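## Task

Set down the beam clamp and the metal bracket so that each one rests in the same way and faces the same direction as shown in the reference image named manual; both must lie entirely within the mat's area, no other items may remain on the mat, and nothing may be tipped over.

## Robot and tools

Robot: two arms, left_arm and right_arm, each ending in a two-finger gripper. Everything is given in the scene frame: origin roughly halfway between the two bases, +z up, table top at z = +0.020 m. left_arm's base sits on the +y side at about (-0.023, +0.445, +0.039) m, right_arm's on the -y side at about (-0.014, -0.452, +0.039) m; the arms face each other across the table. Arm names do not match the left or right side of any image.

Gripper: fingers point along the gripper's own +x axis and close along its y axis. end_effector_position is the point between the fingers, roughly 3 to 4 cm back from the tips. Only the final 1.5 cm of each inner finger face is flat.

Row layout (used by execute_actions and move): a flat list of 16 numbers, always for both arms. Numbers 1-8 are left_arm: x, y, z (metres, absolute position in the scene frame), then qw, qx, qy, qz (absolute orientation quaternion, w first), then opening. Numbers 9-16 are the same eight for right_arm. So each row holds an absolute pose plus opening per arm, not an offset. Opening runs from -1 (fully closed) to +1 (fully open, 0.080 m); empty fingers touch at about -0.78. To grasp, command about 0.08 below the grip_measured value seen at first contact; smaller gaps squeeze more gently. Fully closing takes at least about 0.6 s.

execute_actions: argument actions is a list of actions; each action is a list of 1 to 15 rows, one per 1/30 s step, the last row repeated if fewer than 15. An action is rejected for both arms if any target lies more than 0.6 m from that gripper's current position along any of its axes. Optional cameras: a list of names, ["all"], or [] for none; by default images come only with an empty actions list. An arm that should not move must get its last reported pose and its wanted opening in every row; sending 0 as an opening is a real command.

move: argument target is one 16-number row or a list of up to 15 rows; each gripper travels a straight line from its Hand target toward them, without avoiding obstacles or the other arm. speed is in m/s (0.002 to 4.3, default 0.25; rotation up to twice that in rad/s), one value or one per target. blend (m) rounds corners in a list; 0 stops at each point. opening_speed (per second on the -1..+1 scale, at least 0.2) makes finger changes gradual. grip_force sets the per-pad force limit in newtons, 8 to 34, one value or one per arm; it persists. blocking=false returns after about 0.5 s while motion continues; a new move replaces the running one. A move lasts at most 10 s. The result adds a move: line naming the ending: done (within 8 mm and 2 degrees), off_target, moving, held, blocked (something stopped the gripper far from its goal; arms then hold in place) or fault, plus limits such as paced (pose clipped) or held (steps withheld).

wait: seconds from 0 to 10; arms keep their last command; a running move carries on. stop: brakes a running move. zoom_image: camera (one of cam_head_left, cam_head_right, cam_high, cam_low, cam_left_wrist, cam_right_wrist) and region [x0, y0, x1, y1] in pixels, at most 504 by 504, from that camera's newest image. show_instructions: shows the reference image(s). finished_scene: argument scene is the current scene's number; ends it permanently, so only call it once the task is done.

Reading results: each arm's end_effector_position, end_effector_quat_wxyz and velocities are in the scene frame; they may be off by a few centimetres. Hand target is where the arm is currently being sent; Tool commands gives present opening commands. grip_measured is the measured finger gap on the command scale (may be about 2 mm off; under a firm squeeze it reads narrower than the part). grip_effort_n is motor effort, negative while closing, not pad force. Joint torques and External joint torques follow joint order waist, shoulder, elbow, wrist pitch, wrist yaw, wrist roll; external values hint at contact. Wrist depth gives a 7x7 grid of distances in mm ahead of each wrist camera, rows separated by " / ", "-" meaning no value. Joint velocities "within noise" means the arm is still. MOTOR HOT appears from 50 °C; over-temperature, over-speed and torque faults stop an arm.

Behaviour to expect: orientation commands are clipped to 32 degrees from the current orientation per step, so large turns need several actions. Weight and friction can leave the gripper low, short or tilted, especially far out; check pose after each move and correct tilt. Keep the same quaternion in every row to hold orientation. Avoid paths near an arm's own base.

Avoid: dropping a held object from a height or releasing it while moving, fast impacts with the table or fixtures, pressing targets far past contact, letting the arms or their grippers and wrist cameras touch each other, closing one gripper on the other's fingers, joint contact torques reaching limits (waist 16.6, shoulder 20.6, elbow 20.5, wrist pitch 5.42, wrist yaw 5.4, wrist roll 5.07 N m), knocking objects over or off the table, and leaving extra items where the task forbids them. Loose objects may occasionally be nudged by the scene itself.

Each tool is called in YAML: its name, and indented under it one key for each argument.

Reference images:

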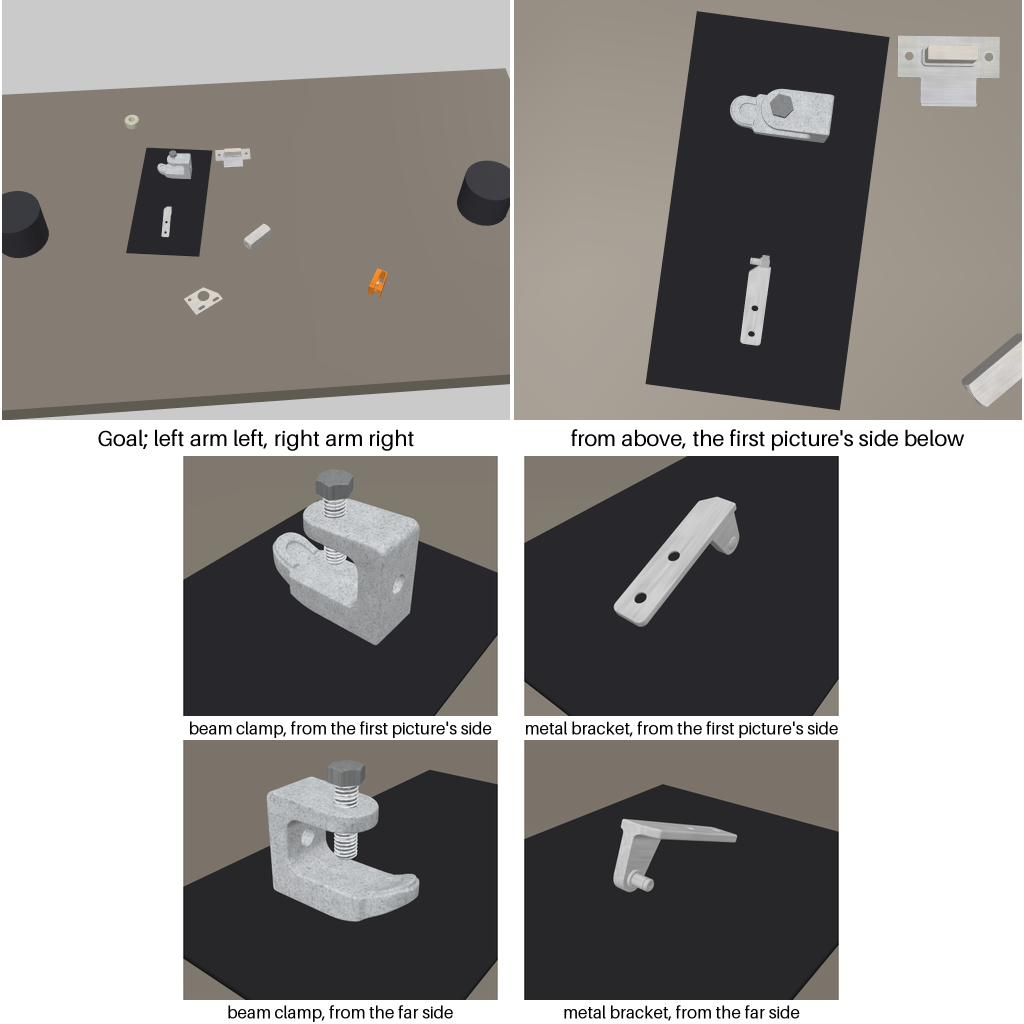

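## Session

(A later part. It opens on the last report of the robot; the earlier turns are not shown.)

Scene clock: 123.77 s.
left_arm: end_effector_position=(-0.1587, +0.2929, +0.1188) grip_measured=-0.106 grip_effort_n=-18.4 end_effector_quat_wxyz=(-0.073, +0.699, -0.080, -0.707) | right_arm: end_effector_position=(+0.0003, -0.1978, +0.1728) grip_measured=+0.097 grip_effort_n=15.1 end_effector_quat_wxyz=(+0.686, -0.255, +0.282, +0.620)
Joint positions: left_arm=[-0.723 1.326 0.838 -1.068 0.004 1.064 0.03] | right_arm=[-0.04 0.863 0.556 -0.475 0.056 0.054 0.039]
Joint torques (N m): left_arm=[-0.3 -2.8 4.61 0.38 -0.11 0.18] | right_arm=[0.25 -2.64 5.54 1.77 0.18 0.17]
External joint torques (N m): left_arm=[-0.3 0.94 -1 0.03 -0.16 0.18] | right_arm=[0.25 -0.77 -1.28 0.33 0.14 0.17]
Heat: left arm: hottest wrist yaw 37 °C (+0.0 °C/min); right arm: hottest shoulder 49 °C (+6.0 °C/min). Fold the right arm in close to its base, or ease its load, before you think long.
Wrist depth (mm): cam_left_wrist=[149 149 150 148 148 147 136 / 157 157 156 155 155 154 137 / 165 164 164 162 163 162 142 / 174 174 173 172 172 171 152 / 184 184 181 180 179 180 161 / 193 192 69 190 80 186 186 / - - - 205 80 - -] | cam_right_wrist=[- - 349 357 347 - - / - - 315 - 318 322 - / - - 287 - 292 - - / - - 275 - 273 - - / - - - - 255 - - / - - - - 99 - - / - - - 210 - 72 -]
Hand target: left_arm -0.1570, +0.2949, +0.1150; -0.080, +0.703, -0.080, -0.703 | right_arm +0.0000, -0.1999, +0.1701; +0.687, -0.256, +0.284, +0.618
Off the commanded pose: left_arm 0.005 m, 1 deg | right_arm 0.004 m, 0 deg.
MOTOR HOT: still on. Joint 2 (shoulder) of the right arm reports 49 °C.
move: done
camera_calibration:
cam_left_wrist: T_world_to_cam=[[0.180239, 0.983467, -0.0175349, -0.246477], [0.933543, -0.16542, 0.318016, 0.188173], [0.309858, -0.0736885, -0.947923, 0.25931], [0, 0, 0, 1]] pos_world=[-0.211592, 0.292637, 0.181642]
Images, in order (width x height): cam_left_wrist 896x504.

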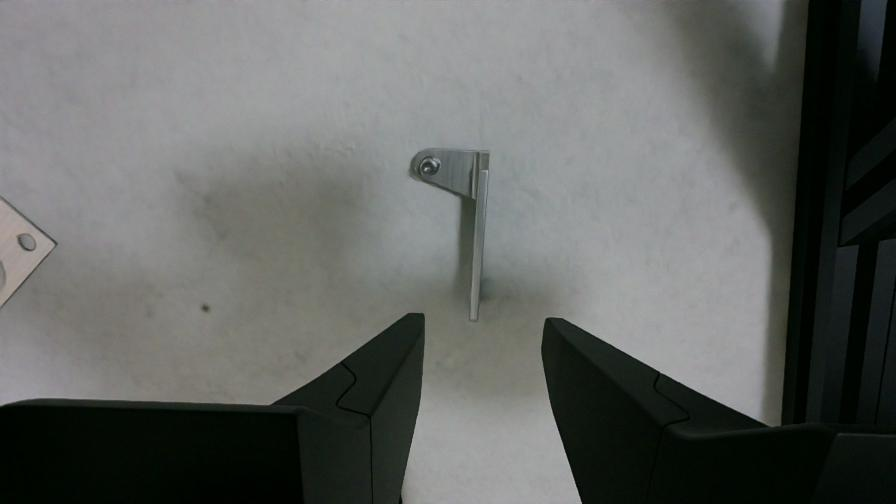

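move:
  target:
    - [-0.1618,0.293,0.09,0.08,-0.7026,0.08,0.7026,-0.25,0.0,-0.2,0.17,0.6866,-0.2561,0.2844,0.6182,0.1]
    - [-0.1618,0.293,0.0575,0.08,-0.7026,0.08,0.7026,-0.25,0.0,-0.2,0.17,0.6866,-0.2561,0.2844,0.6182,0.1]
  speed: [0.12,0.04]
  cameras: ["cam_left_wrist"]

Scene clock: 127.33 s.
left_arm: end_effector_position=(-0.1641, +0.2904, +0.0611) grip_measured=-0.247 grip_effort_n=-17.9 end_effector_quat_wxyz=(-0.077, +0.698, -0.084, -0.707) | right_arm: end_effector_position=(+0.0003, -0.1978, +0.1728) grip_measured=+0.097 grip_effort_n=14.7 end_effector_quat_wxyz=(+0.686, -0.255, +0.282, +0.620)
Joint positions: left_arm=[-0.735 1.446 0.686 -0.796 0.004 1.063 0.024] | right_arm=[-0.04 0.863 0.556 -0.475 0.056 0.054 0.039]
Joint torques (N m): left_arm=[-0.31 -3.06 4.07 0.37 -0.11 -0.18] | right_arm=[0.27 -2.67 5.51 1.78 0.19 0.18]
External joint torques (N m): left_arm=[-0.31 1.03 -0.95 0.04 -0.16 -0.18] | right_arm=[0.27 -0.79 -1.34 0.32 0.16 0.18]
Heat: left arm: hottest wrist yaw 37 °C (+0.0 °C/min); right arm: hottest shoulder 48 °C (+3.0 °C/min). Fold the right arm in close to its base, or ease its load, before you think long.
Wrist depth (mm): cam_left_wrist=[96 96 95 96 95 94 94 / 101 101 101 100 100 99 99 / 106 106 105 105 105 104 103 / 112 112 111 112 112 110 110 / 120 119 117 115 115 116 116 / 124 124 76 109 80 122 123 / - - - 130 81 - -] | cam_right_wrist=[- - 350 356 357 - 351 / - - 316 320 319 306 - / - - - - - - - / - - - 268 270 - - / - - - - - - - / - - - 93 99 - - / - - - 216 - 72 -]
Hand target: left_arm -0.1618, +0.2930, +0.0576; -0.080, +0.703, -0.080, -0.703 | right_arm +0.0000, -0.1999, +0.1701; +0.687, -0.256, +0.284, +0.618
Off the commanded pose: left_arm 0.005 m, 1 deg | right_arm 0.004 m, 0 deg.
MOTOR HOT: still on. Joint 2 (shoulder) of the right arm reports 48 °C.
move: done
camera_calibration:
cam_left_wrist: T_world_to_cam=[[0.191177, 0.981399, -0.0175507, -0.241663], [0.931643, -0.175797, 0.318019, 0.213783], [0.309018, -0.0771489, -0.947922, 0.206948], [0, 0, 0, 1]] pos_world=[-0.216919, 0.290716, 0.123942]
Images, in order (width x height): cam_left_wrist 896x504.

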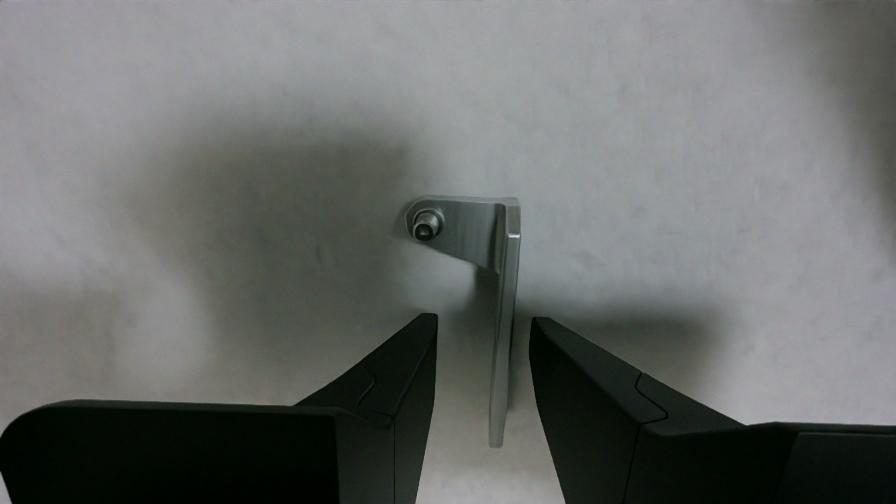

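move:
  target:
    - [-0.1612,0.2962,0.0575,0.08,-0.7026,0.08,0.7026,-0.25,0.0,-0.2,0.17,0.6866,-0.2561,0.2844,0.6182,0.1]
    - [-0.1612,0.2962,0.0575,0.08,-0.7026,0.08,0.7026,-0.9,0.0,-0.2,0.17,0.6866,-0.2561,0.2844,0.6182,0.1]
    - [-0.1612,0.2962,0.1,0.08,-0.7026,0.08,0.7026,-0.9,0.0,-0.2,0.17,0.6866,-0.2561,0.2844,0.6182,0.1]
  speed: [0.04,0.05,0.08]
  opening_speed: 0.4
  cameras: ["cam_left_wrist"]

Scene clock: 132.47 s.
left_arm: end_effector_position=(-0.1588, +0.2988, +0.0958) grip_measured=-0.727 grip_effort_n=-83.5 end_effector_quat_wxyz=(-0.087, +0.705, -0.075, -0.700) | right_arm: end_effector_position=(+0.0003, -0.1978, +0.1728) grip_measured=+0.097 grip_effort_n=14.7 end_effector_quat_wxyz=(+0.686, -0.255, +0.282, +0.620)
Joint positions: left_arm=[-0.743 1.368 0.775 -0.996 0.004 1.055 0.002] | right_arm=[-0.04 0.863 0.556 -0.475 0.056 0.054 0.039]
Joint torques (N m): left_arm=[-0.3 -4.52 7.07 0.15 -0.11 -0.18] | right_arm=[0.27 -2.63 5.51 1.77 0.18 0.16]
External joint torques (N m): left_arm=[-0.28 -0.65 1.61 -0.16 -0.15 -0.18] | right_arm=[0.29 -0.7 -1.42 0.29 0.14 0.16]
Motor temperatures (°C): left_arm=[33 34 36 36 37 36] | right_arm=[34 47 40 44 37 32]
Heat: left arm: hottest wrist yaw 37 °C (+0.0 °C/min); right arm: hottest shoulder 47 °C (+2.0 °C/min).
Wrist depth (mm): cam_left_wrist=[125 124 127 126 126 127 126 / 132 131 132 132 132 135 131 / 138 136 139 138 140 141 135 / 146 147 147 149 148 148 139 / 154 155 155 153 156 157 149 / 161 163 162 - 73 166 149 / - - - - - - -] | cam_right_wrist=[- 363 345 359 349 - - / - 312 - 337 320 317 - / - - - - - - - / - - - - - - - / 241 - - 241 - - - / - - - 88 99 - - / - - - - - 72 -]
Hand target: left_arm -0.1612, +0.2962, +0.1000; -0.080, +0.702, -0.080, -0.703 | right_arm +0.0000, -0.1999, +0.1701; +0.687, -0.256, +0.284, +0.618
Off the commanded pose: left_arm 0.005 m, 1 deg | right_arm 0.004 m, 0 deg.
MOTOR HOT: cleared for the motors of the right arm.
move: done
camera_calibration:
cam_left_wrist: T_world_to_cam=[[0.191161, 0.981499, 0.0108609, -0.253071], [0.92433, -0.183728, 0.334453, 0.198952], [0.33026, -0.0538954, -0.94235, 0.234749], [0, 0, 0, 1]] pos_world=[-0.213048, 0.297594, 0.157425]
Images, in order (width x height): cam_left_wrist 896x504.

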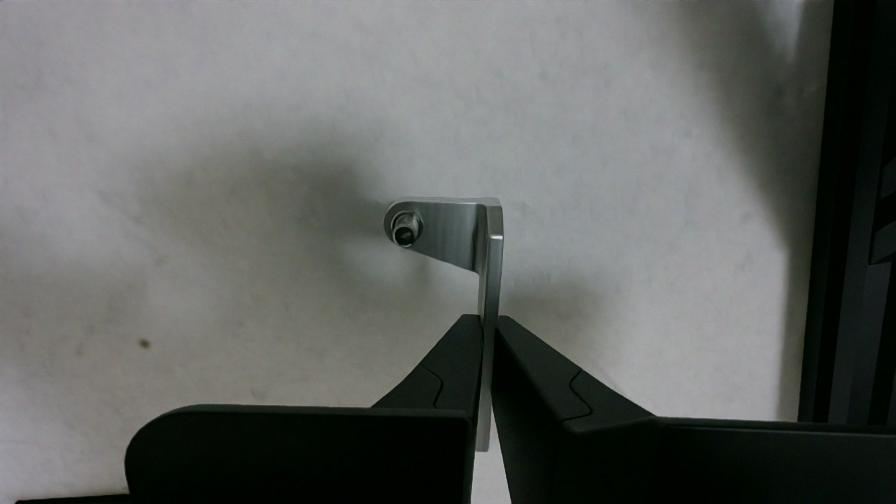

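move:
  target:
    - [-0.13,0.27,0.16,-0.2819,-0.6485,-0.2819,0.6485,-0.9,0.0,-0.2,0.17,0.6866,-0.2561,0.2844,0.6182,0.1]
    - [-0.05,0.21,0.2,-0.5793,-0.4056,-0.5793,0.4056,-0.9,0.0,-0.2,0.17,0.6866,-0.2561,0.2844,0.6182,0.1]
    - [0.0,0.2,0.18,-0.7018,-0.0862,-0.7018,0.0862,-0.9,0.0,-0.2,0.17,0.6866,-0.2561,0.2844,0.6182,0.1]
    - [0.002,0.191,0.12,-0.696,0.242,-0.549,0.395,-0.9,0.0,-0.2,0.17,0.6866,-0.2561,0.2844,0.6182,0.1]
  speed: [0.35,0.35,0.4,0.35]
  blend: [0.03,0.03,0.03,0]
  cameras: ["cam_left_wrist","cam_head_left","cam_high"]

zoom_image:
  camera: "cam_head_left"
  region: [150, 110, 330, 270]

Scene clock: 141.90 s.
left_arm: end_effector_position=(+0.0007, +0.1892, +0.1220) grip_measured=-0.727 grip_effort_n=-83.5 end_effector_quat_wxyz=(+0.694, -0.240, +0.550, -0.397) | right_arm: end_effector_position=(+0.0003, -0.1978, +0.1728) grip_measured=+0.097 grip_effort_n=15.6 end_effector_quat_wxyz=(+0.686, -0.255, +0.282, +0.620)
Joint positions: left_arm=[0.092 0.837 0.225 0.001 -0.004 -1.226 0.002] | right_arm=[-0.04 0.863 0.556 -0.475 0.056 0.054 0.039]
Joint torques (N m): left_arm=[0.21 -2.25 5.69 1.55 -0.22 -0.05] | right_arm=[0.27 -2.65 5.5 1.77 0.18 0.17]
External joint torques (N m): left_arm=[0.21 -0.76 -0.98 -0.02 -0.2 -0.09] | right_arm=[0.23 -0.81 -1.33 0.32 0.16 0.17]
Heat: left arm: hottest elbow 37 °C (+1.0 °C/min); right arm: hottest shoulder 46 °C (-2.0 °C/min).
Wrist depth (mm): cam_left_wrist=[118 131 154 239 455 1732 344 / - 138 171 237 369 586 379 / 116 134 168 234 351 1966 359 / 116 133 168 196 356 600 2428 / 115 132 166 194 349 619 2192 / - 135 159 - 73 659 1795 / - - - - - - -] | cam_right_wrist=[- 345 357 355 351 - - / - 316 317 - - 310 - / - 293 273 - - - - / 265 - 270 - - - - / - - - - - - - / - - - 88 99 - - / - - - - - 72 -]
Hand target: left_arm +0.0020, +0.1909, +0.1200; +0.696, -0.242, +0.549, -0.395 | right_arm +0.0000, -0.1999, +0.1701; +0.687, -0.256, +0.284, +0.618
Off the commanded pose: left_arm 0.003 m, 0 deg | right_arm 0.004 m, 0 deg.
move: done
camera_calibration:
cam_left_wrist: T_world_to_cam=[[-0.252199, -0.577687, 0.77632, 0.0256718], [-0.936907, 0.346466, -0.046551, -0.0297933], [-0.242077, -0.73908, -0.628617, 0.292584], [0, 0, 0, 1]] pos_world=[0.0493886, 0.241395, 0.162607]
Images, in order (width x height): cam_head_left 896x504, cam_high 896x504, cam_left_wrist 896x504.

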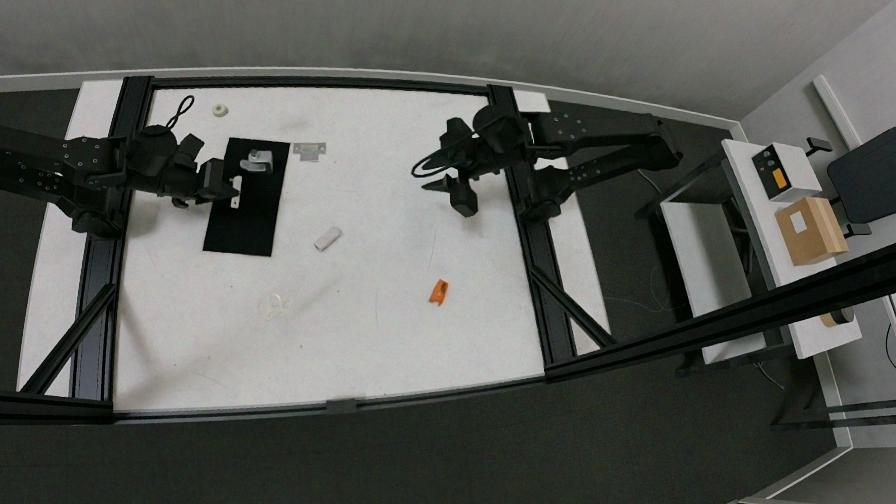

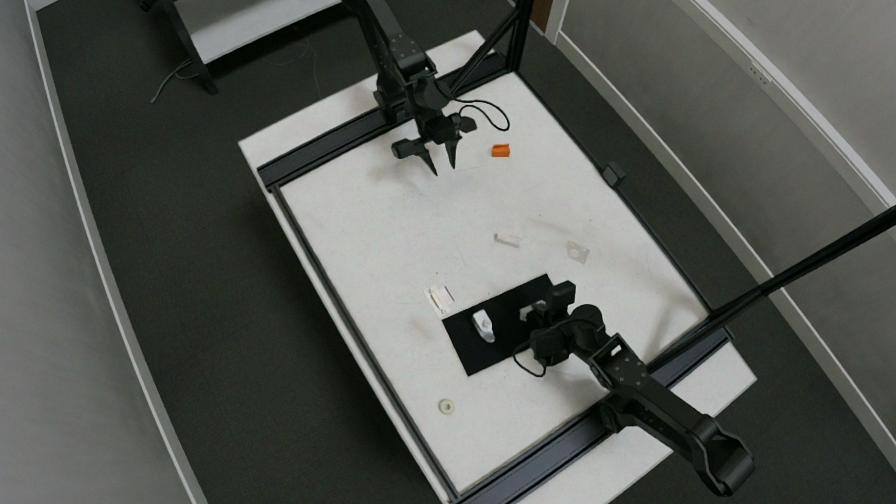

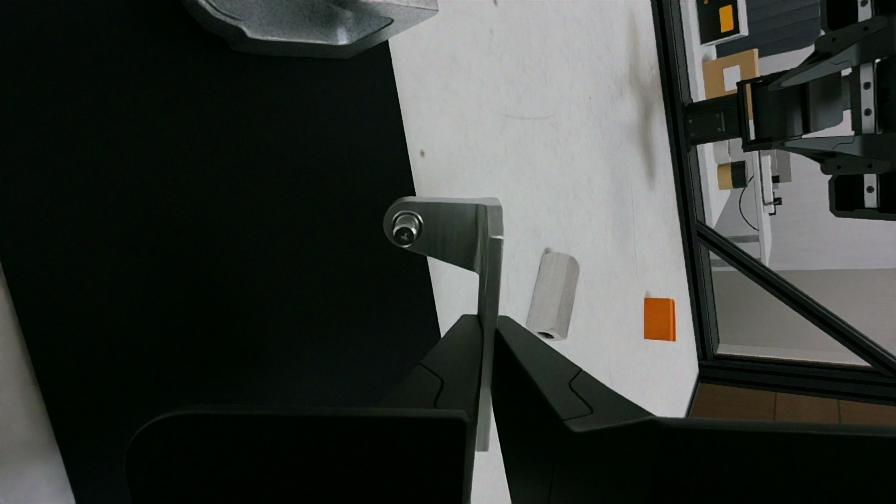

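Scaled by 2.800 from the camera's 896x504 image, which has a finer 1280x720 frame.

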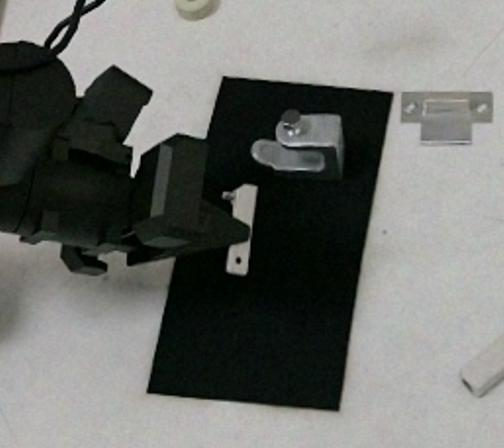

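move:
  target:
    - [-0.028,0.205,0.09,-0.696,0.242,-0.549,0.395,-0.9,0.0,-0.2,0.17,0.6866,-0.2561,0.2844,0.6182,0.1]
    - [-0.028,0.205,0.054,-0.696,0.242,-0.549,0.395,-0.9,0.0,-0.2,0.17,0.6866,-0.2561,0.2844,0.6182,0.1]
  speed: [0.12,0.03]
  cameras: ["cam_low","cam_head_left","cam_left_wrist"]

zoom_image:
  camera: "cam_low"
  region: [580, 200, 740, 380]

Scene clock: 148.57 s.
left_arm: end_effector_position=(-0.0284, +0.1907, +0.0798) grip_measured=-0.727 grip_effort_n=-83.5 end_effector_quat_wxyz=(+0.688, -0.268, +0.534, -0.412) | right_arm: end_effector_position=(+0.0003, -0.1978, +0.1728) grip_measured=+0.097 grip_effort_n=14.2 end_effector_quat_wxyz=(+0.686, -0.255, +0.282, +0.620)
Joint positions: left_arm=[-0.147 1.083 0.03 0.499 -0.217 -1.364 0.002] | right_arm=[-0.04 0.863 0.556 -0.475 0.056 0.054 0.039]
Joint torques (N m): left_arm=[-0.29 2.3 0.98 0.56 0.11 -0.3] | right_arm=[0.24 -2.63 5.5 1.78 0.17 0.17]
External joint torques (N m): left_arm=[-0.29 4.03 -4.32 -1 0.21 -0.34] | right_arm=[0.24 -0.73 -1.43 0.29 0.14 0.16]
Heat: left arm: hottest wrist pitch 39 °C (+3.0 °C/min); right arm: hottest shoulder 45 °C (-6.0 °C/min).
Wrist depth (mm): cam_left_wrist=[- 105 133 198 322 2428 340 / 88 103 131 195 303 588 357 / 87 102 128 191 331 1905 360 / - 104 128 151 274 640 - / - 103 125 150 277 2607 575 / - 102 118 - 72 1920 1782 / - - - - - - -] | cam_right_wrist=[- 363 353 359 358 - - / - - - - - 311 - / - - - - - - - / 261 259 - - - - - / - - - 243 - - - / - 227 - 93 100 - - / - - - - - 72 -]
Hand target: left_arm -0.0278, +0.2065, +0.0561; +0.698, -0.237, +0.551, -0.390 | right_arm +0.0000, -0.1999, +0.1701; +0.687, -0.256, +0.284, +0.618
Off the commanded pose: left_arm 0.029 m, 4 deg | right_arm 0.004 m, 0 deg.
joint sent to its limit (left arm) — joint 3 (elbow), lower limit, where the elbow is as bent as it goes. The joint targets still meet the commanded pose.
move: off_target (left_arm)
camera_calibration:
cam_left_wrist: T_world_to_cam=[[-0.244726, -0.524476, 0.815496, 0.0388879], [-0.94169, 0.328889, -0.0710757, -0.0544701], [-0.23093, -0.785339, -0.574381, 0.264958], [0, 0, 0, 1]] pos_world=[0.0194098, 0.246393, 0.116603]
Images, in order (width x height): cam_head_left 896x504, cam_low 896x504, cam_left_wrist 896x504.

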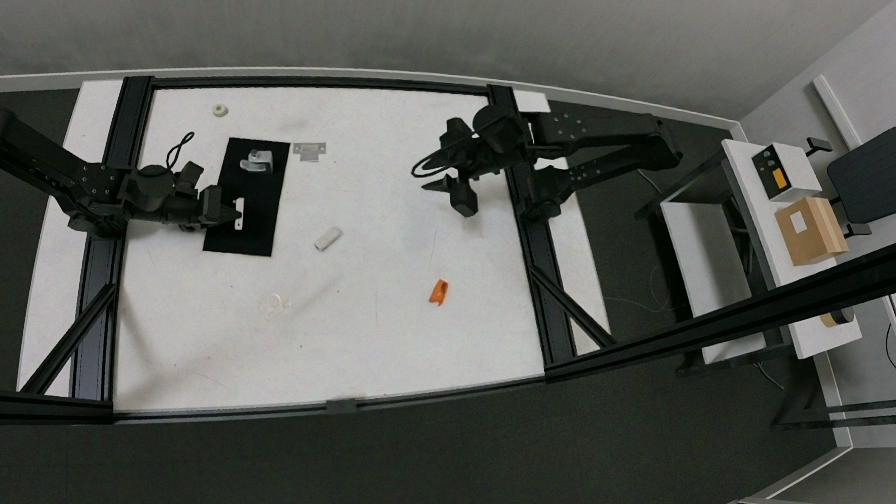

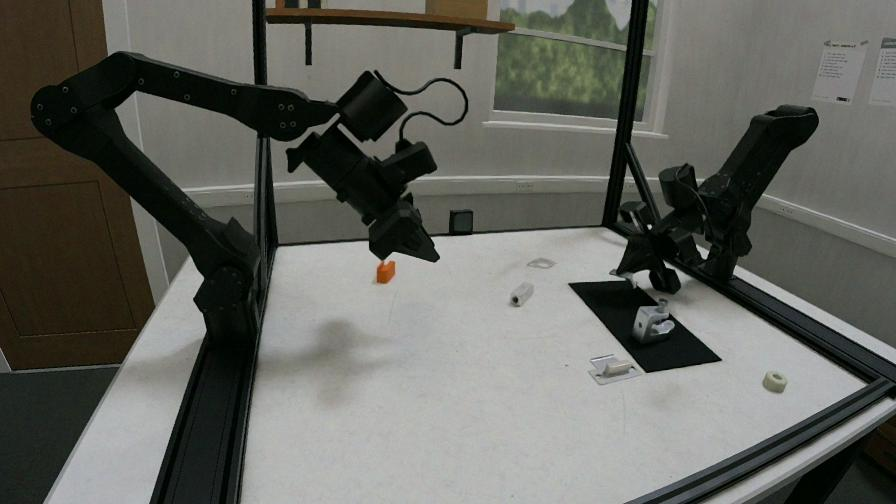

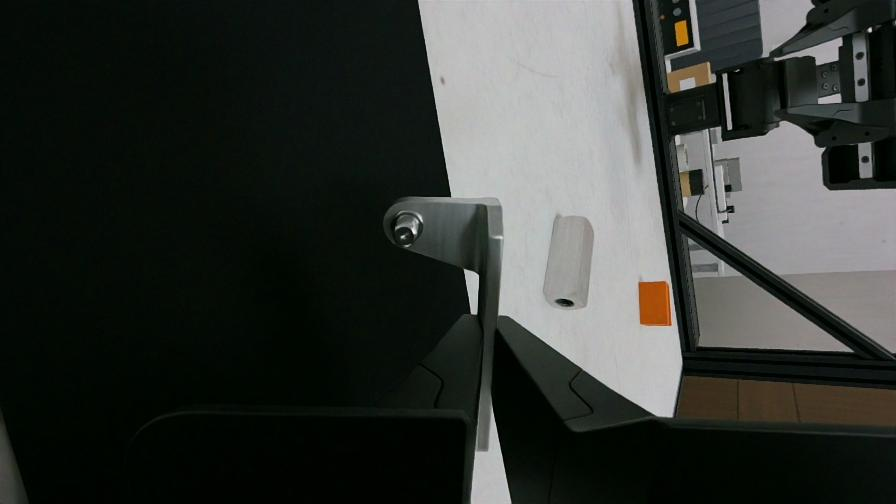

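Scaled by 2.800 from the camera's 896x504 image, which has a finer 1280x720 frame.

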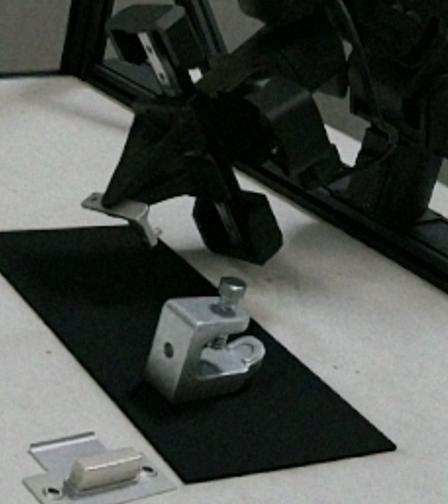

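move:
  target:
    - [-0.02,0.195,0.13,-0.696,0.242,-0.549,0.395,-0.9,0.0,-0.2,0.17,0.6866,-0.2561,0.2844,0.6182,0.1]
    - [0.0,0.2,0.18,-0.7018,-0.0862,-0.7018,0.0862,-0.9,0.0,-0.2,0.17,0.6866,-0.2561,0.2844,0.6182,0.1]
    - [0.02,0.21,0.18,-0.5793,-0.4056,-0.5793,0.4056,-0.9,0.0,-0.2,0.17,0.6866,-0.2561,0.2844,0.6182,0.1]
    - [0.03,0.21,0.17,-0.2819,-0.6485,-0.2819,0.6485,-0.9,0.0,-0.2,0.17,0.6866,-0.2561,0.2844,0.6182,0.1]
    - [0.05,0.215,0.14,0.0617,-0.7044,0.0617,0.7044,-0.9,0.0,-0.2,0.17,0.6866,-0.2561,0.2844,0.6182,0.1]
    - [0.05,0.215,0.10,0.2988,-0.6409,0.2988,0.6409,-0.9,0.0,-0.2,0.17,0.6866,-0.2561,0.2844,0.6182,0.1]
  speed: [0.1,0.35,0.4,0.4,0.4,0.3]
  blend: [0.02,0.02,0.02,0.02,0.02,0]
  cameras: ["cam_left_wrist"]

Scene clock: 163.43 s.
left_arm: end_effector_position=(+0.0507, +0.2122, +0.1042) grip_measured=-0.726 grip_effort_n=-83.5 end_effector_quat_wxyz=(-0.294, +0.647, -0.301, -0.636) | right_arm: end_effector_position=(+0.0003, -0.1978, +0.1728) grip_measured=+0.097 grip_effort_n=14.7 end_effector_quat_wxyz=(+0.686, -0.255, +0.282, +0.620)
Joint positions: left_arm=[0.305 1.505 0.927 -0.976 -0.005 2.744 0.002] | right_arm=[-0.04 0.863 0.556 -0.475 0.056 0.054 0.039]
Joint torques (N m): left_arm=[0.3 -3.74 4.43 0.28 0.15 0.21] | right_arm=[0.27 -2.64 5.52 1.77 0.18 0.16]
External joint torques (N m): left_arm=[0.31 1.13 -0.97 0 0.13 0.21] | right_arm=[0.29 -0.76 -1.28 0.34 0.15 0.16]
Heat: left arm: hottest wrist pitch 38 °C (+2.0 °C/min); right arm: hottest wrist pitch 46 °C (+5.0 °C/min).
Wrist depth (mm): cam_left_wrist=[130 130 131 133 133 133 133 / 136 136 137 140 140 142 140 / 144 144 144 144 147 147 148 / 153 152 152 154 155 156 156 / 161 161 161 157 163 165 166 / 173 170 169 - 73 176 174 / - - - - - - -] | cam_right_wrist=[- 357 364 359 358 367 - / - 318 - - - 309 - / - - - - - - - / 266 - - 263 - - - / - - - - - - - / - 232 - - 99 - - / - - - - - 72 -]
Hand target: left_arm +0.0500, +0.2150, +0.1001; -0.299, +0.641, -0.299, -0.641 | right_arm +0.0000, -0.1999, +0.1701; +0.687, -0.256, +0.284, +0.618
Off the commanded pose: left_arm 0.005 m, 1 deg | right_arm 0.004 m, 0 deg.
move: done
camera_calibration:
cam_left_wrist: T_world_to_cam=[[0.739689, 0.672882, -0.0094611, -0.168495], [0.634087, -0.692195, 0.344674, 0.108131], [0.225376, -0.260951, -0.938675, 0.217707], [0, 0, 0, 1]] pos_world=[0.00700368, 0.245036, 0.165492]
Images, in order (width x height): cam_left_wrist 896x504.

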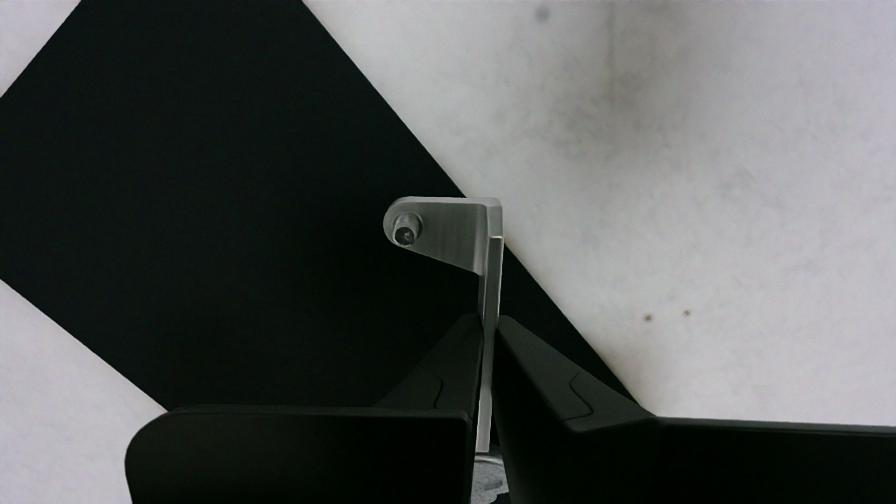

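move:
  target:
    - [0.018,0.207,0.09,0.2988,-0.6409,0.2988,0.6409,-0.9,0.0,-0.2,0.17,0.6866,-0.2561,0.2844,0.6182,0.1]
    - [0.018,0.207,0.06,0.2988,-0.6409,0.2988,0.6409,-0.9,0.0,-0.2,0.17,0.6866,-0.2561,0.2844,0.6182,0.1]
  speed: [0.15,0.04]
  cameras: ["cam_left_wrist"]

Scene clock: 166.10 s.
left_arm: end_effector_position=(+0.0200, +0.2039, +0.0639) grip_measured=-0.726 grip_effort_n=-83.5 end_effector_quat_wxyz=(-0.296, +0.645, -0.303, -0.636) | right_arm: end_effector_position=(+0.0003, -0.1978, +0.1728) grip_measured=+0.097 grip_effort_n=14.7 end_effector_quat_wxyz=(+0.686, -0.255, +0.282, +0.620)
Joint positions: left_arm=[0.175 1.579 0.823 -0.799 -0.005 2.618 0.002] | right_arm=[-0.04 0.863 0.556 -0.475 0.056 0.054 0.039]
Joint torques (N m): left_arm=[-0.31 -3.87 4.08 0.27 0.15 -0.15] | right_arm=[0.26 -2.65 5.51 1.78 0.18 0.16]
External joint torques (N m): left_arm=[-0.31 1.23 -0.95 0 0.12 -0.15] | right_arm=[0.26 -0.78 -1.31 0.33 0.15 0.16]
Heat: left arm: hottest wrist pitch 38 °C (+2.0 °C/min); right arm: hottest wrist pitch 46 °C (+5.1 °C/min).
Wrist depth (mm): cam_left_wrist=[- 93 93 96 96 96 96 / 99 98 - 100 101 101 101 / 103 103 104 103 107 105 107 / 110 109 109 101 113 113 113 / 115 116 116 115 117 120 120 / - 122 122 - 78 126 127 / - - - - - - -] | cam_right_wrist=[- - 351 352 357 - - / - - 308 - - 311 - / - - 291 - - 286 - / - - - - - - 264 / - - - - - - - / - 228 - - 99 - - / - - - - - 72 -]
Hand target: left_arm +0.0180, +0.2071, +0.0600; -0.299, +0.641, -0.299, -0.641 | right_arm +0.0000, -0.1999, +0.1701; +0.687, -0.256, +0.284, +0.618
Off the commanded pose: left_arm 0.005 m, 1 deg | right_arm 0.004 m, 0 deg.
move: done
camera_calibration:
cam_left_wrist: T_world_to_cam=[[0.742985, 0.669215, -0.0111248, -0.139767], [0.631334, -0.695215, 0.343648, 0.136449], [0.22224, -0.262349, -0.939033, 0.185018], [0, 0, 0, 1]] pos_world=[-0.0234181, 0.236935, 0.125293]
Images, in order (width x height): cam_left_wrist 896x504.

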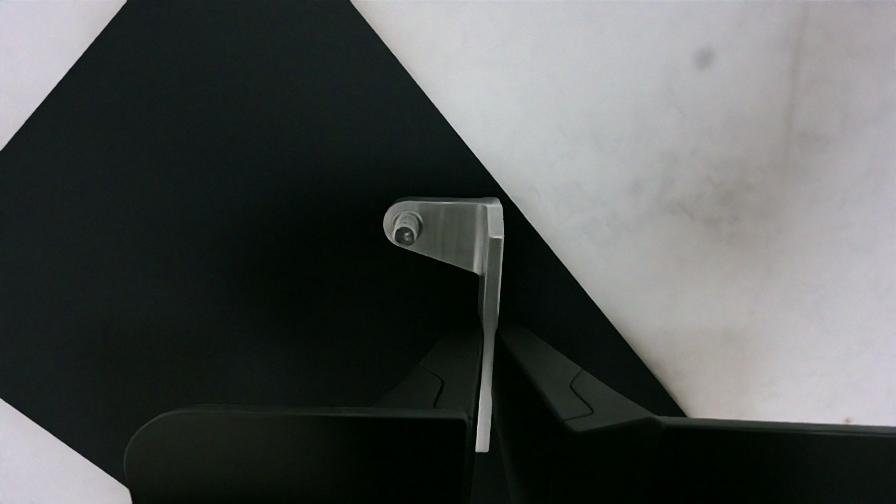

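move:
  target:
    - [0.018,0.207,0.0575,0.2988,-0.6409,0.2988,0.6409,-0.9,0.0,-0.2,0.17,0.6866,-0.2561,0.2844,0.6182,0.1]
    - [0.018,0.207,0.0575,0.2988,-0.6409,0.2988,0.6409,-0.3,0.0,-0.2,0.17,0.6866,-0.2561,0.2844,0.6182,0.1]
    - [0.018,0.207,0.1,0.2988,-0.6409,0.2988,0.6409,-0.3,0.0,-0.2,0.17,0.6866,-0.2561,0.2844,0.6182,0.1]
  speed: [0.03,0.05,0.08]
  opening_speed: 0.3
  cameras: ["cam_left_wrist"]

Scene clock: 171.47 s.
left_arm: end_effector_position=(+0.0189, +0.2104, +0.0958) grip_measured=-0.303 grip_effort_n=15.6 end_effector_quat_wxyz=(-0.305, +0.639, -0.293, -0.643) | right_arm: end_effector_position=(+0.0003, -0.1978, +0.1728) grip_measured=+0.097 grip_effort_n=14.7 end_effector_quat_wxyz=(+0.686, -0.255, +0.282, +0.620)
Joint positions: left_arm=[0.175 1.523 0.908 -0.972 -0.005 2.618 0.021] | right_arm=[-0.04 0.863 0.556 -0.475 0.056 0.054 0.039]
Joint torques (N m): left_arm=[-0.29 -5.49 6.79 0.06 0.15 -0.14] | right_arm=[0.26 -2.66 5.53 1.77 0.18 0.16]
External joint torques (N m): left_arm=[-0.28 -0.53 1.53 -0.14 0.13 -0.15] | right_arm=[0.26 -0.78 -1.32 0.31 0.14 0.15]
Motor temperatures (°C): left_arm=[33 35 36 38 37 36] | right_arm=[34 42 41 46 36 32]
Heat: left arm: hottest wrist pitch 38 °C (+2.0 °C/min); right arm: hottest wrist pitch 46 °C (+4.0 °C/min).
Wrist depth (mm): cam_left_wrist=[126 125 125 127 128 127 129 / 132 130 129 133 133 136 135 / 136 135 136 137 140 141 142 / 141 142 143 145 147 148 150 / 149 150 150 150 153 157 159 / 158 156 - 159 77 163 166 / - - - 171 - - -] | cam_right_wrist=[- 338 365 358 346 359 362 / 313 - - - 326 312 - / - - - 284 - - - / 264 - - - - 266 - / - - - - - - - / - - - 93 99 - - / - - - - - 72 -]
Hand target: left_arm +0.0180, +0.2070, +0.1000; -0.299, +0.641, -0.299, -0.641 | right_arm +0.0000, -0.1999, +0.1701; +0.687, -0.256, +0.284, +0.618
Off the commanded pose: left_arm 0.005 m, 1 deg | right_arm 0.004 m, 0 deg.
move: done
camera_calibration:
cam_left_wrist: T_world_to_cam=[[0.742977, 0.669291, 0.00595412, -0.144527], [0.633144, -0.70568, 0.318031, 0.135346], [0.217057, -0.23252, -0.948062, 0.211566], [0, 0, 0, 1]] pos_world=[-0.0242354, 0.241434, 0.158394]
Images, in order (width x height): cam_left_wrist 896x504.

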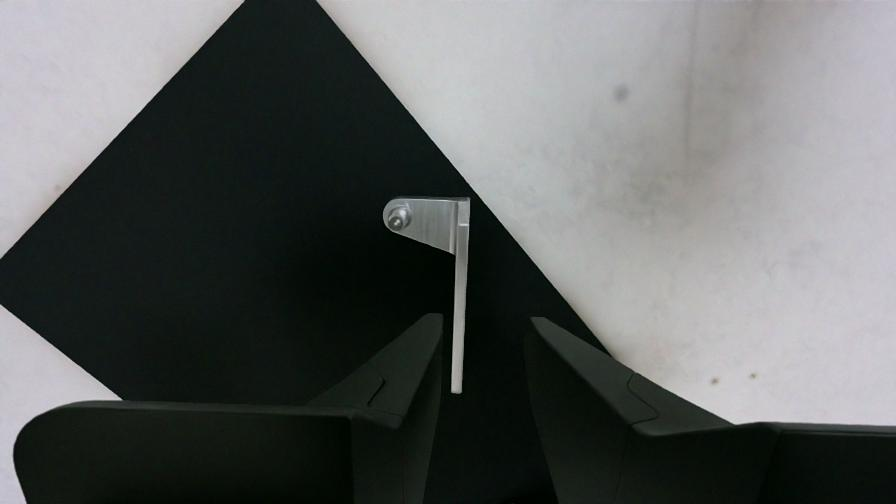

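move:
  target:
    - [0.01,0.22,0.17,-0.2418,-0.6645,-0.2418,0.6645,-0.3,0.0,-0.2,0.17,0.6866,-0.2561,0.2844,0.6182,0.1]
    - [-0.01,0.24,0.18,-0.6408,-0.2988,-0.6408,0.2988,-0.3,0.0,-0.2,0.17,0.6866,-0.2561,0.2844,0.6182,0.1]
    - [-0.027,0.261,0.0925,-0.8373,-0.1617,-0.3468,0.3904,-0.3,0.0,-0.2,0.17,0.6866,-0.2561,0.2844,0.6182,0.1]
  speed: [0.35,0.4,0.25]
  blend: [0.03,0.03,0]
  cameras: ["cam_left_wrist"]

Scene clock: 185.20 s.
left_arm: end_effector_position=(-0.0287, +0.2590, +0.0953) grip_measured=-0.303 grip_effort_n=15.1 end_effector_quat_wxyz=(+0.835, +0.158, +0.350, -0.393) | right_arm: end_effector_position=(+0.0003, -0.1978, +0.1728) grip_measured=+0.097 grip_effort_n=14.7 end_effector_quat_wxyz=(+0.686, -0.255, +0.282, +0.620)
Joint positions: left_arm=[-0.609 0.994 0.362 -0.674 -0.745 -1.207 0.021] | right_arm=[-0.04 0.863 0.556 -0.475 0.056 0.054 0.039]
Joint torques (N m): left_arm=[-0.3 -1.04 4.69 0.66 -0.67 -0.2] | right_arm=[0.24 -2.67 5.49 1.78 0.17 0.17]
External joint torques (N m): left_arm=[-0.29 0.47 -1.02 -0.02 -0.21 -0.21] | right_arm=[0.21 -0.77 -1.39 0.31 0.15 0.17]
Heat: left arm: hottest elbow 37 °C (+1.0 °C/min); right arm: hottest wrist pitch 46 °C (+3.0 °C/min).
Wrist depth (mm): cam_left_wrist=[223 223 224 215 233 242 229 / 204 205 204 206 208 214 216 / 188 189 190 189 191 193 198 / 173 174 176 174 176 178 181 / 161 162 165 160 163 165 169 / - 153 - 152 77 156 158 / - - - 144 - - -] | cam_right_wrist=[- - 363 356 355 - - / - - - - - 312 - / - - 286 - - - - / 274 - 272 - - - - / - 246 253 - 248 - - / 229 - - 93 98 - - / - - - 212 - 72 -]
Hand target: left_arm -0.0270, +0.2610, +0.0926; +0.837, +0.162, +0.347, -0.391 | right_arm +0.0000, -0.1999, +0.1701; +0.687, -0.256, +0.284, +0.618
Off the commanded pose: left_arm 0.004 m, 1 deg | right_arm 0.004 m, 0 deg.
move: done
camera_calibration:
cam_left_wrist: T_world_to_cam=[[-0.747716, -0.663287, 0.0311675, 0.158226], [-0.608701, 0.665913, -0.431327, -0.119576], [0.265339, -0.341482, -0.901657, 0.2579], [0, 0, 0, 1]] pos_world=[-0.0229091, 0.272644, 0.17603]
Images, in order (width x height): cam_left_wrist 896x504.

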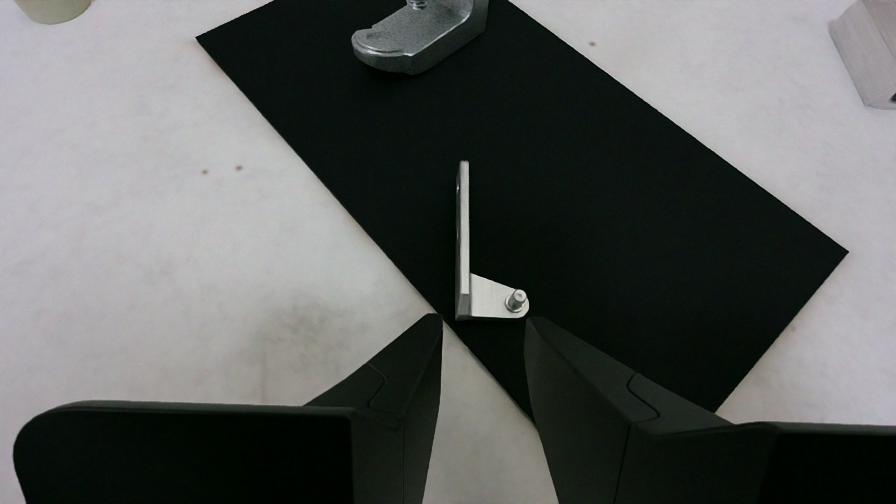

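move:
  target:
    - [-0.0222,0.2614,0.093,-0.8373,-0.1617,-0.3468,0.3904,-0.3,0.0,-0.2,0.17,0.6866,-0.2561,0.2844,0.6182,0.1]
    - [0.0051,0.2289,0.0514,-0.8373,-0.1617,-0.3468,0.3904,-0.3,0.0,-0.2,0.17,0.6866,-0.2561,0.2844,0.6182,0.1]
  speed: [0.08,0.05]
  cameras: ["cam_left_wrist"]

Scene clock: 188.83 s.
left_arm: end_effector_position=(+0.0041, +0.2252, +0.0560) grip_measured=-0.303 grip_effort_n=14.7 end_effector_quat_wxyz=(+0.839, +0.152, +0.345, -0.392) | right_arm: end_effector_position=(+0.0003, -0.1978, +0.1728) grip_measured=+0.097 grip_effort_n=15.6 end_effector_quat_wxyz=(+0.686, -0.255, +0.282, +0.620)
Joint positions: left_arm=[-0.292 1.184 0.219 -0.088 -0.638 -0.827 0.021] | right_arm=[-0.04 0.863 0.556 -0.475 0.056 0.054 0.039]
Joint torques (N m): left_arm=[0.27 -1.51 4.03 0.94 -0.16 0.18] | right_arm=[0.27 -2.63 5.54 1.78 0.18 0.17]
External joint torques (N m): left_arm=[0.26 0.72 -1.08 -0.08 0.21 0.17] | right_arm=[0.25 -0.75 -1.25 0.34 0.16 0.16]
Heat: left arm: hottest elbow 37 °C (+1.0 °C/min); right arm: hottest wrist pitch 46 °C (+2.0 °C/min).
Wrist depth (mm): cam_left_wrist=[170 168 166 157 176 182 187 / 154 156 154 157 158 165 167 / 143 141 141 143 145 146 152 / 129 132 130 129 133 133 137 / 121 121 122 121 123 124 125 / - 115 116 101 77 117 116 / - - - 106 71 - -] | cam_right_wrist=[- - 335 354 357 - 355 / 318 - - 317 319 312 - / - 288 - - - - - / - - - - - - - / - - - - - 247 - / - - - 231 99 228 - / - - - - - 72 -]
Hand target: left_arm +0.0051, +0.2290, +0.0516; +0.837, +0.162, +0.347, -0.390 | right_arm +0.0000, -0.1999, +0.1701; +0.687, -0.256, +0.284, +0.618
Off the commanded pose: left_arm 0.006 m, 1 deg | right_arm 0.004 m, 0 deg.
move: done
camera_calibration:
cam_left_wrist: T_world_to_cam=[[-0.743143, -0.668186, 0.0355732, 0.162492], [-0.610237, 0.654967, -0.445678, -0.0906791], [0.274496, -0.35291, -0.894486, 0.204391], [0, 0, 0, 1]] pos_world=[0.00931433, 0.240098, 0.136631]
Images, in order (width x height): cam_left_wrist 896x504.

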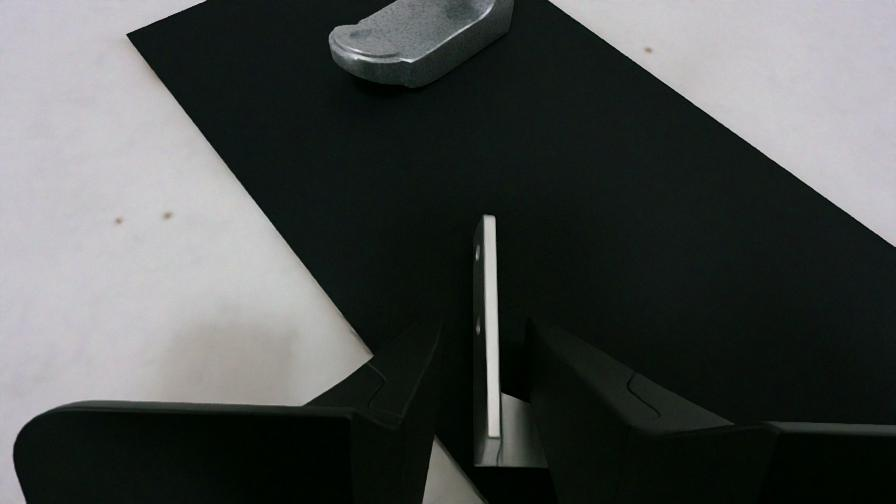

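Well centered. Close and lift.

move:
  target:
    - [0.0051,0.2289,0.0510,-0.8373,-0.1617,-0.3468,0.3904,-0.9,0.0,-0.2,0.17,0.6866,-0.2561,0.2844,0.6182,0.1]
    - [0.0051,0.2289,0.13,-0.8373,-0.1617,-0.3468,0.3904,-0.9,0.0,-0.2,0.17,0.6866,-0.2561,0.2844,0.6182,0.1]
  speed: [0.05,0.1]
  opening_speed: 0.4
  cameras: ["cam_left_wrist"]

Scene clock: 192.57 s.
left_arm: end_effector_position=(+0.0066, +0.2318, +0.1245) grip_measured=-0.722 grip_effort_n=-83.5 end_effector_quat_wxyz=(+0.837, +0.171, +0.347, -0.386) | right_arm: end_effector_position=(+0.0003, -0.1978, +0.1728) grip_measured=+0.097 grip_effort_n=14.2 end_effector_quat_wxyz=(+0.686, -0.255, +0.282, +0.620)
Joint positions: left_arm=[-0.286 0.939 0.443 -0.591 -0.632 -0.818 0.003] | right_arm=[-0.04 0.863 0.556 -0.475 0.056 0.054 0.039]
Joint torques (N m): left_arm=[-0.2 -2.42 8.18 0.8 -0.32 -0.09] | right_arm=[0.26 -2.69 5.53 1.77 0.17 0.16]
External joint torques (N m): left_arm=[-0.22 -0.69 1.86 -0.22 0.05 -0.09] | right_arm=[0.25 -0.78 -1.39 0.29 0.14 0.16]
Heat: left arm: hottest elbow 37 °C (+1.0 °C/min); right arm: hottest wrist pitch 46 °C (+2.0 °C/min).
Wrist depth (mm): cam_left_wrist=[271 272 271 271 270 272 271 / 239 247 243 210 248 247 247 / 227 227 223 215 223 227 227 / 209 209 209 206 206 206 210 / 195 195 195 191 192 192 194 / 184 187 185 - 78 181 181 / - - - - - - -] | cam_right_wrist=[- - 343 358 359 - - / - - 301 - - 311 - / - 289 - - - 297 302 / - 267 - - - - - / - - - - - - - / - - - - 99 230 230 / - - - 213 - 72 -]
Hand target: left_arm +0.0052, +0.2290, +0.1299; +0.837, +0.162, +0.347, -0.390 | right_arm +0.0000, -0.1999, +0.1701; +0.687, -0.256, +0.284, +0.618
Off the commanded pose: left_arm 0.006 m, 1 deg | right_arm 0.004 m, 0 deg.
move: done
camera_calibration:
cam_left_wrist: T_world_to_cam=[[-0.745529, -0.66647, 0.00222868, 0.170026], [-0.603563, 0.673734, -0.426374, -0.069772], [0.282664, -0.319219, -0.904544, 0.260696], [0, 0, 0, 1]] pos_world=[0.0109578, 0.243544, 0.205683]
Images, in order (width x height): cam_left_wrist 896x504.

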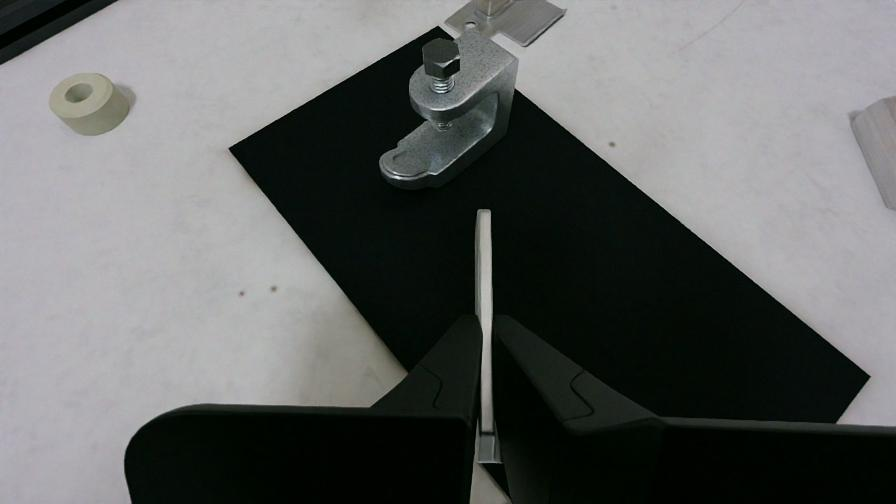

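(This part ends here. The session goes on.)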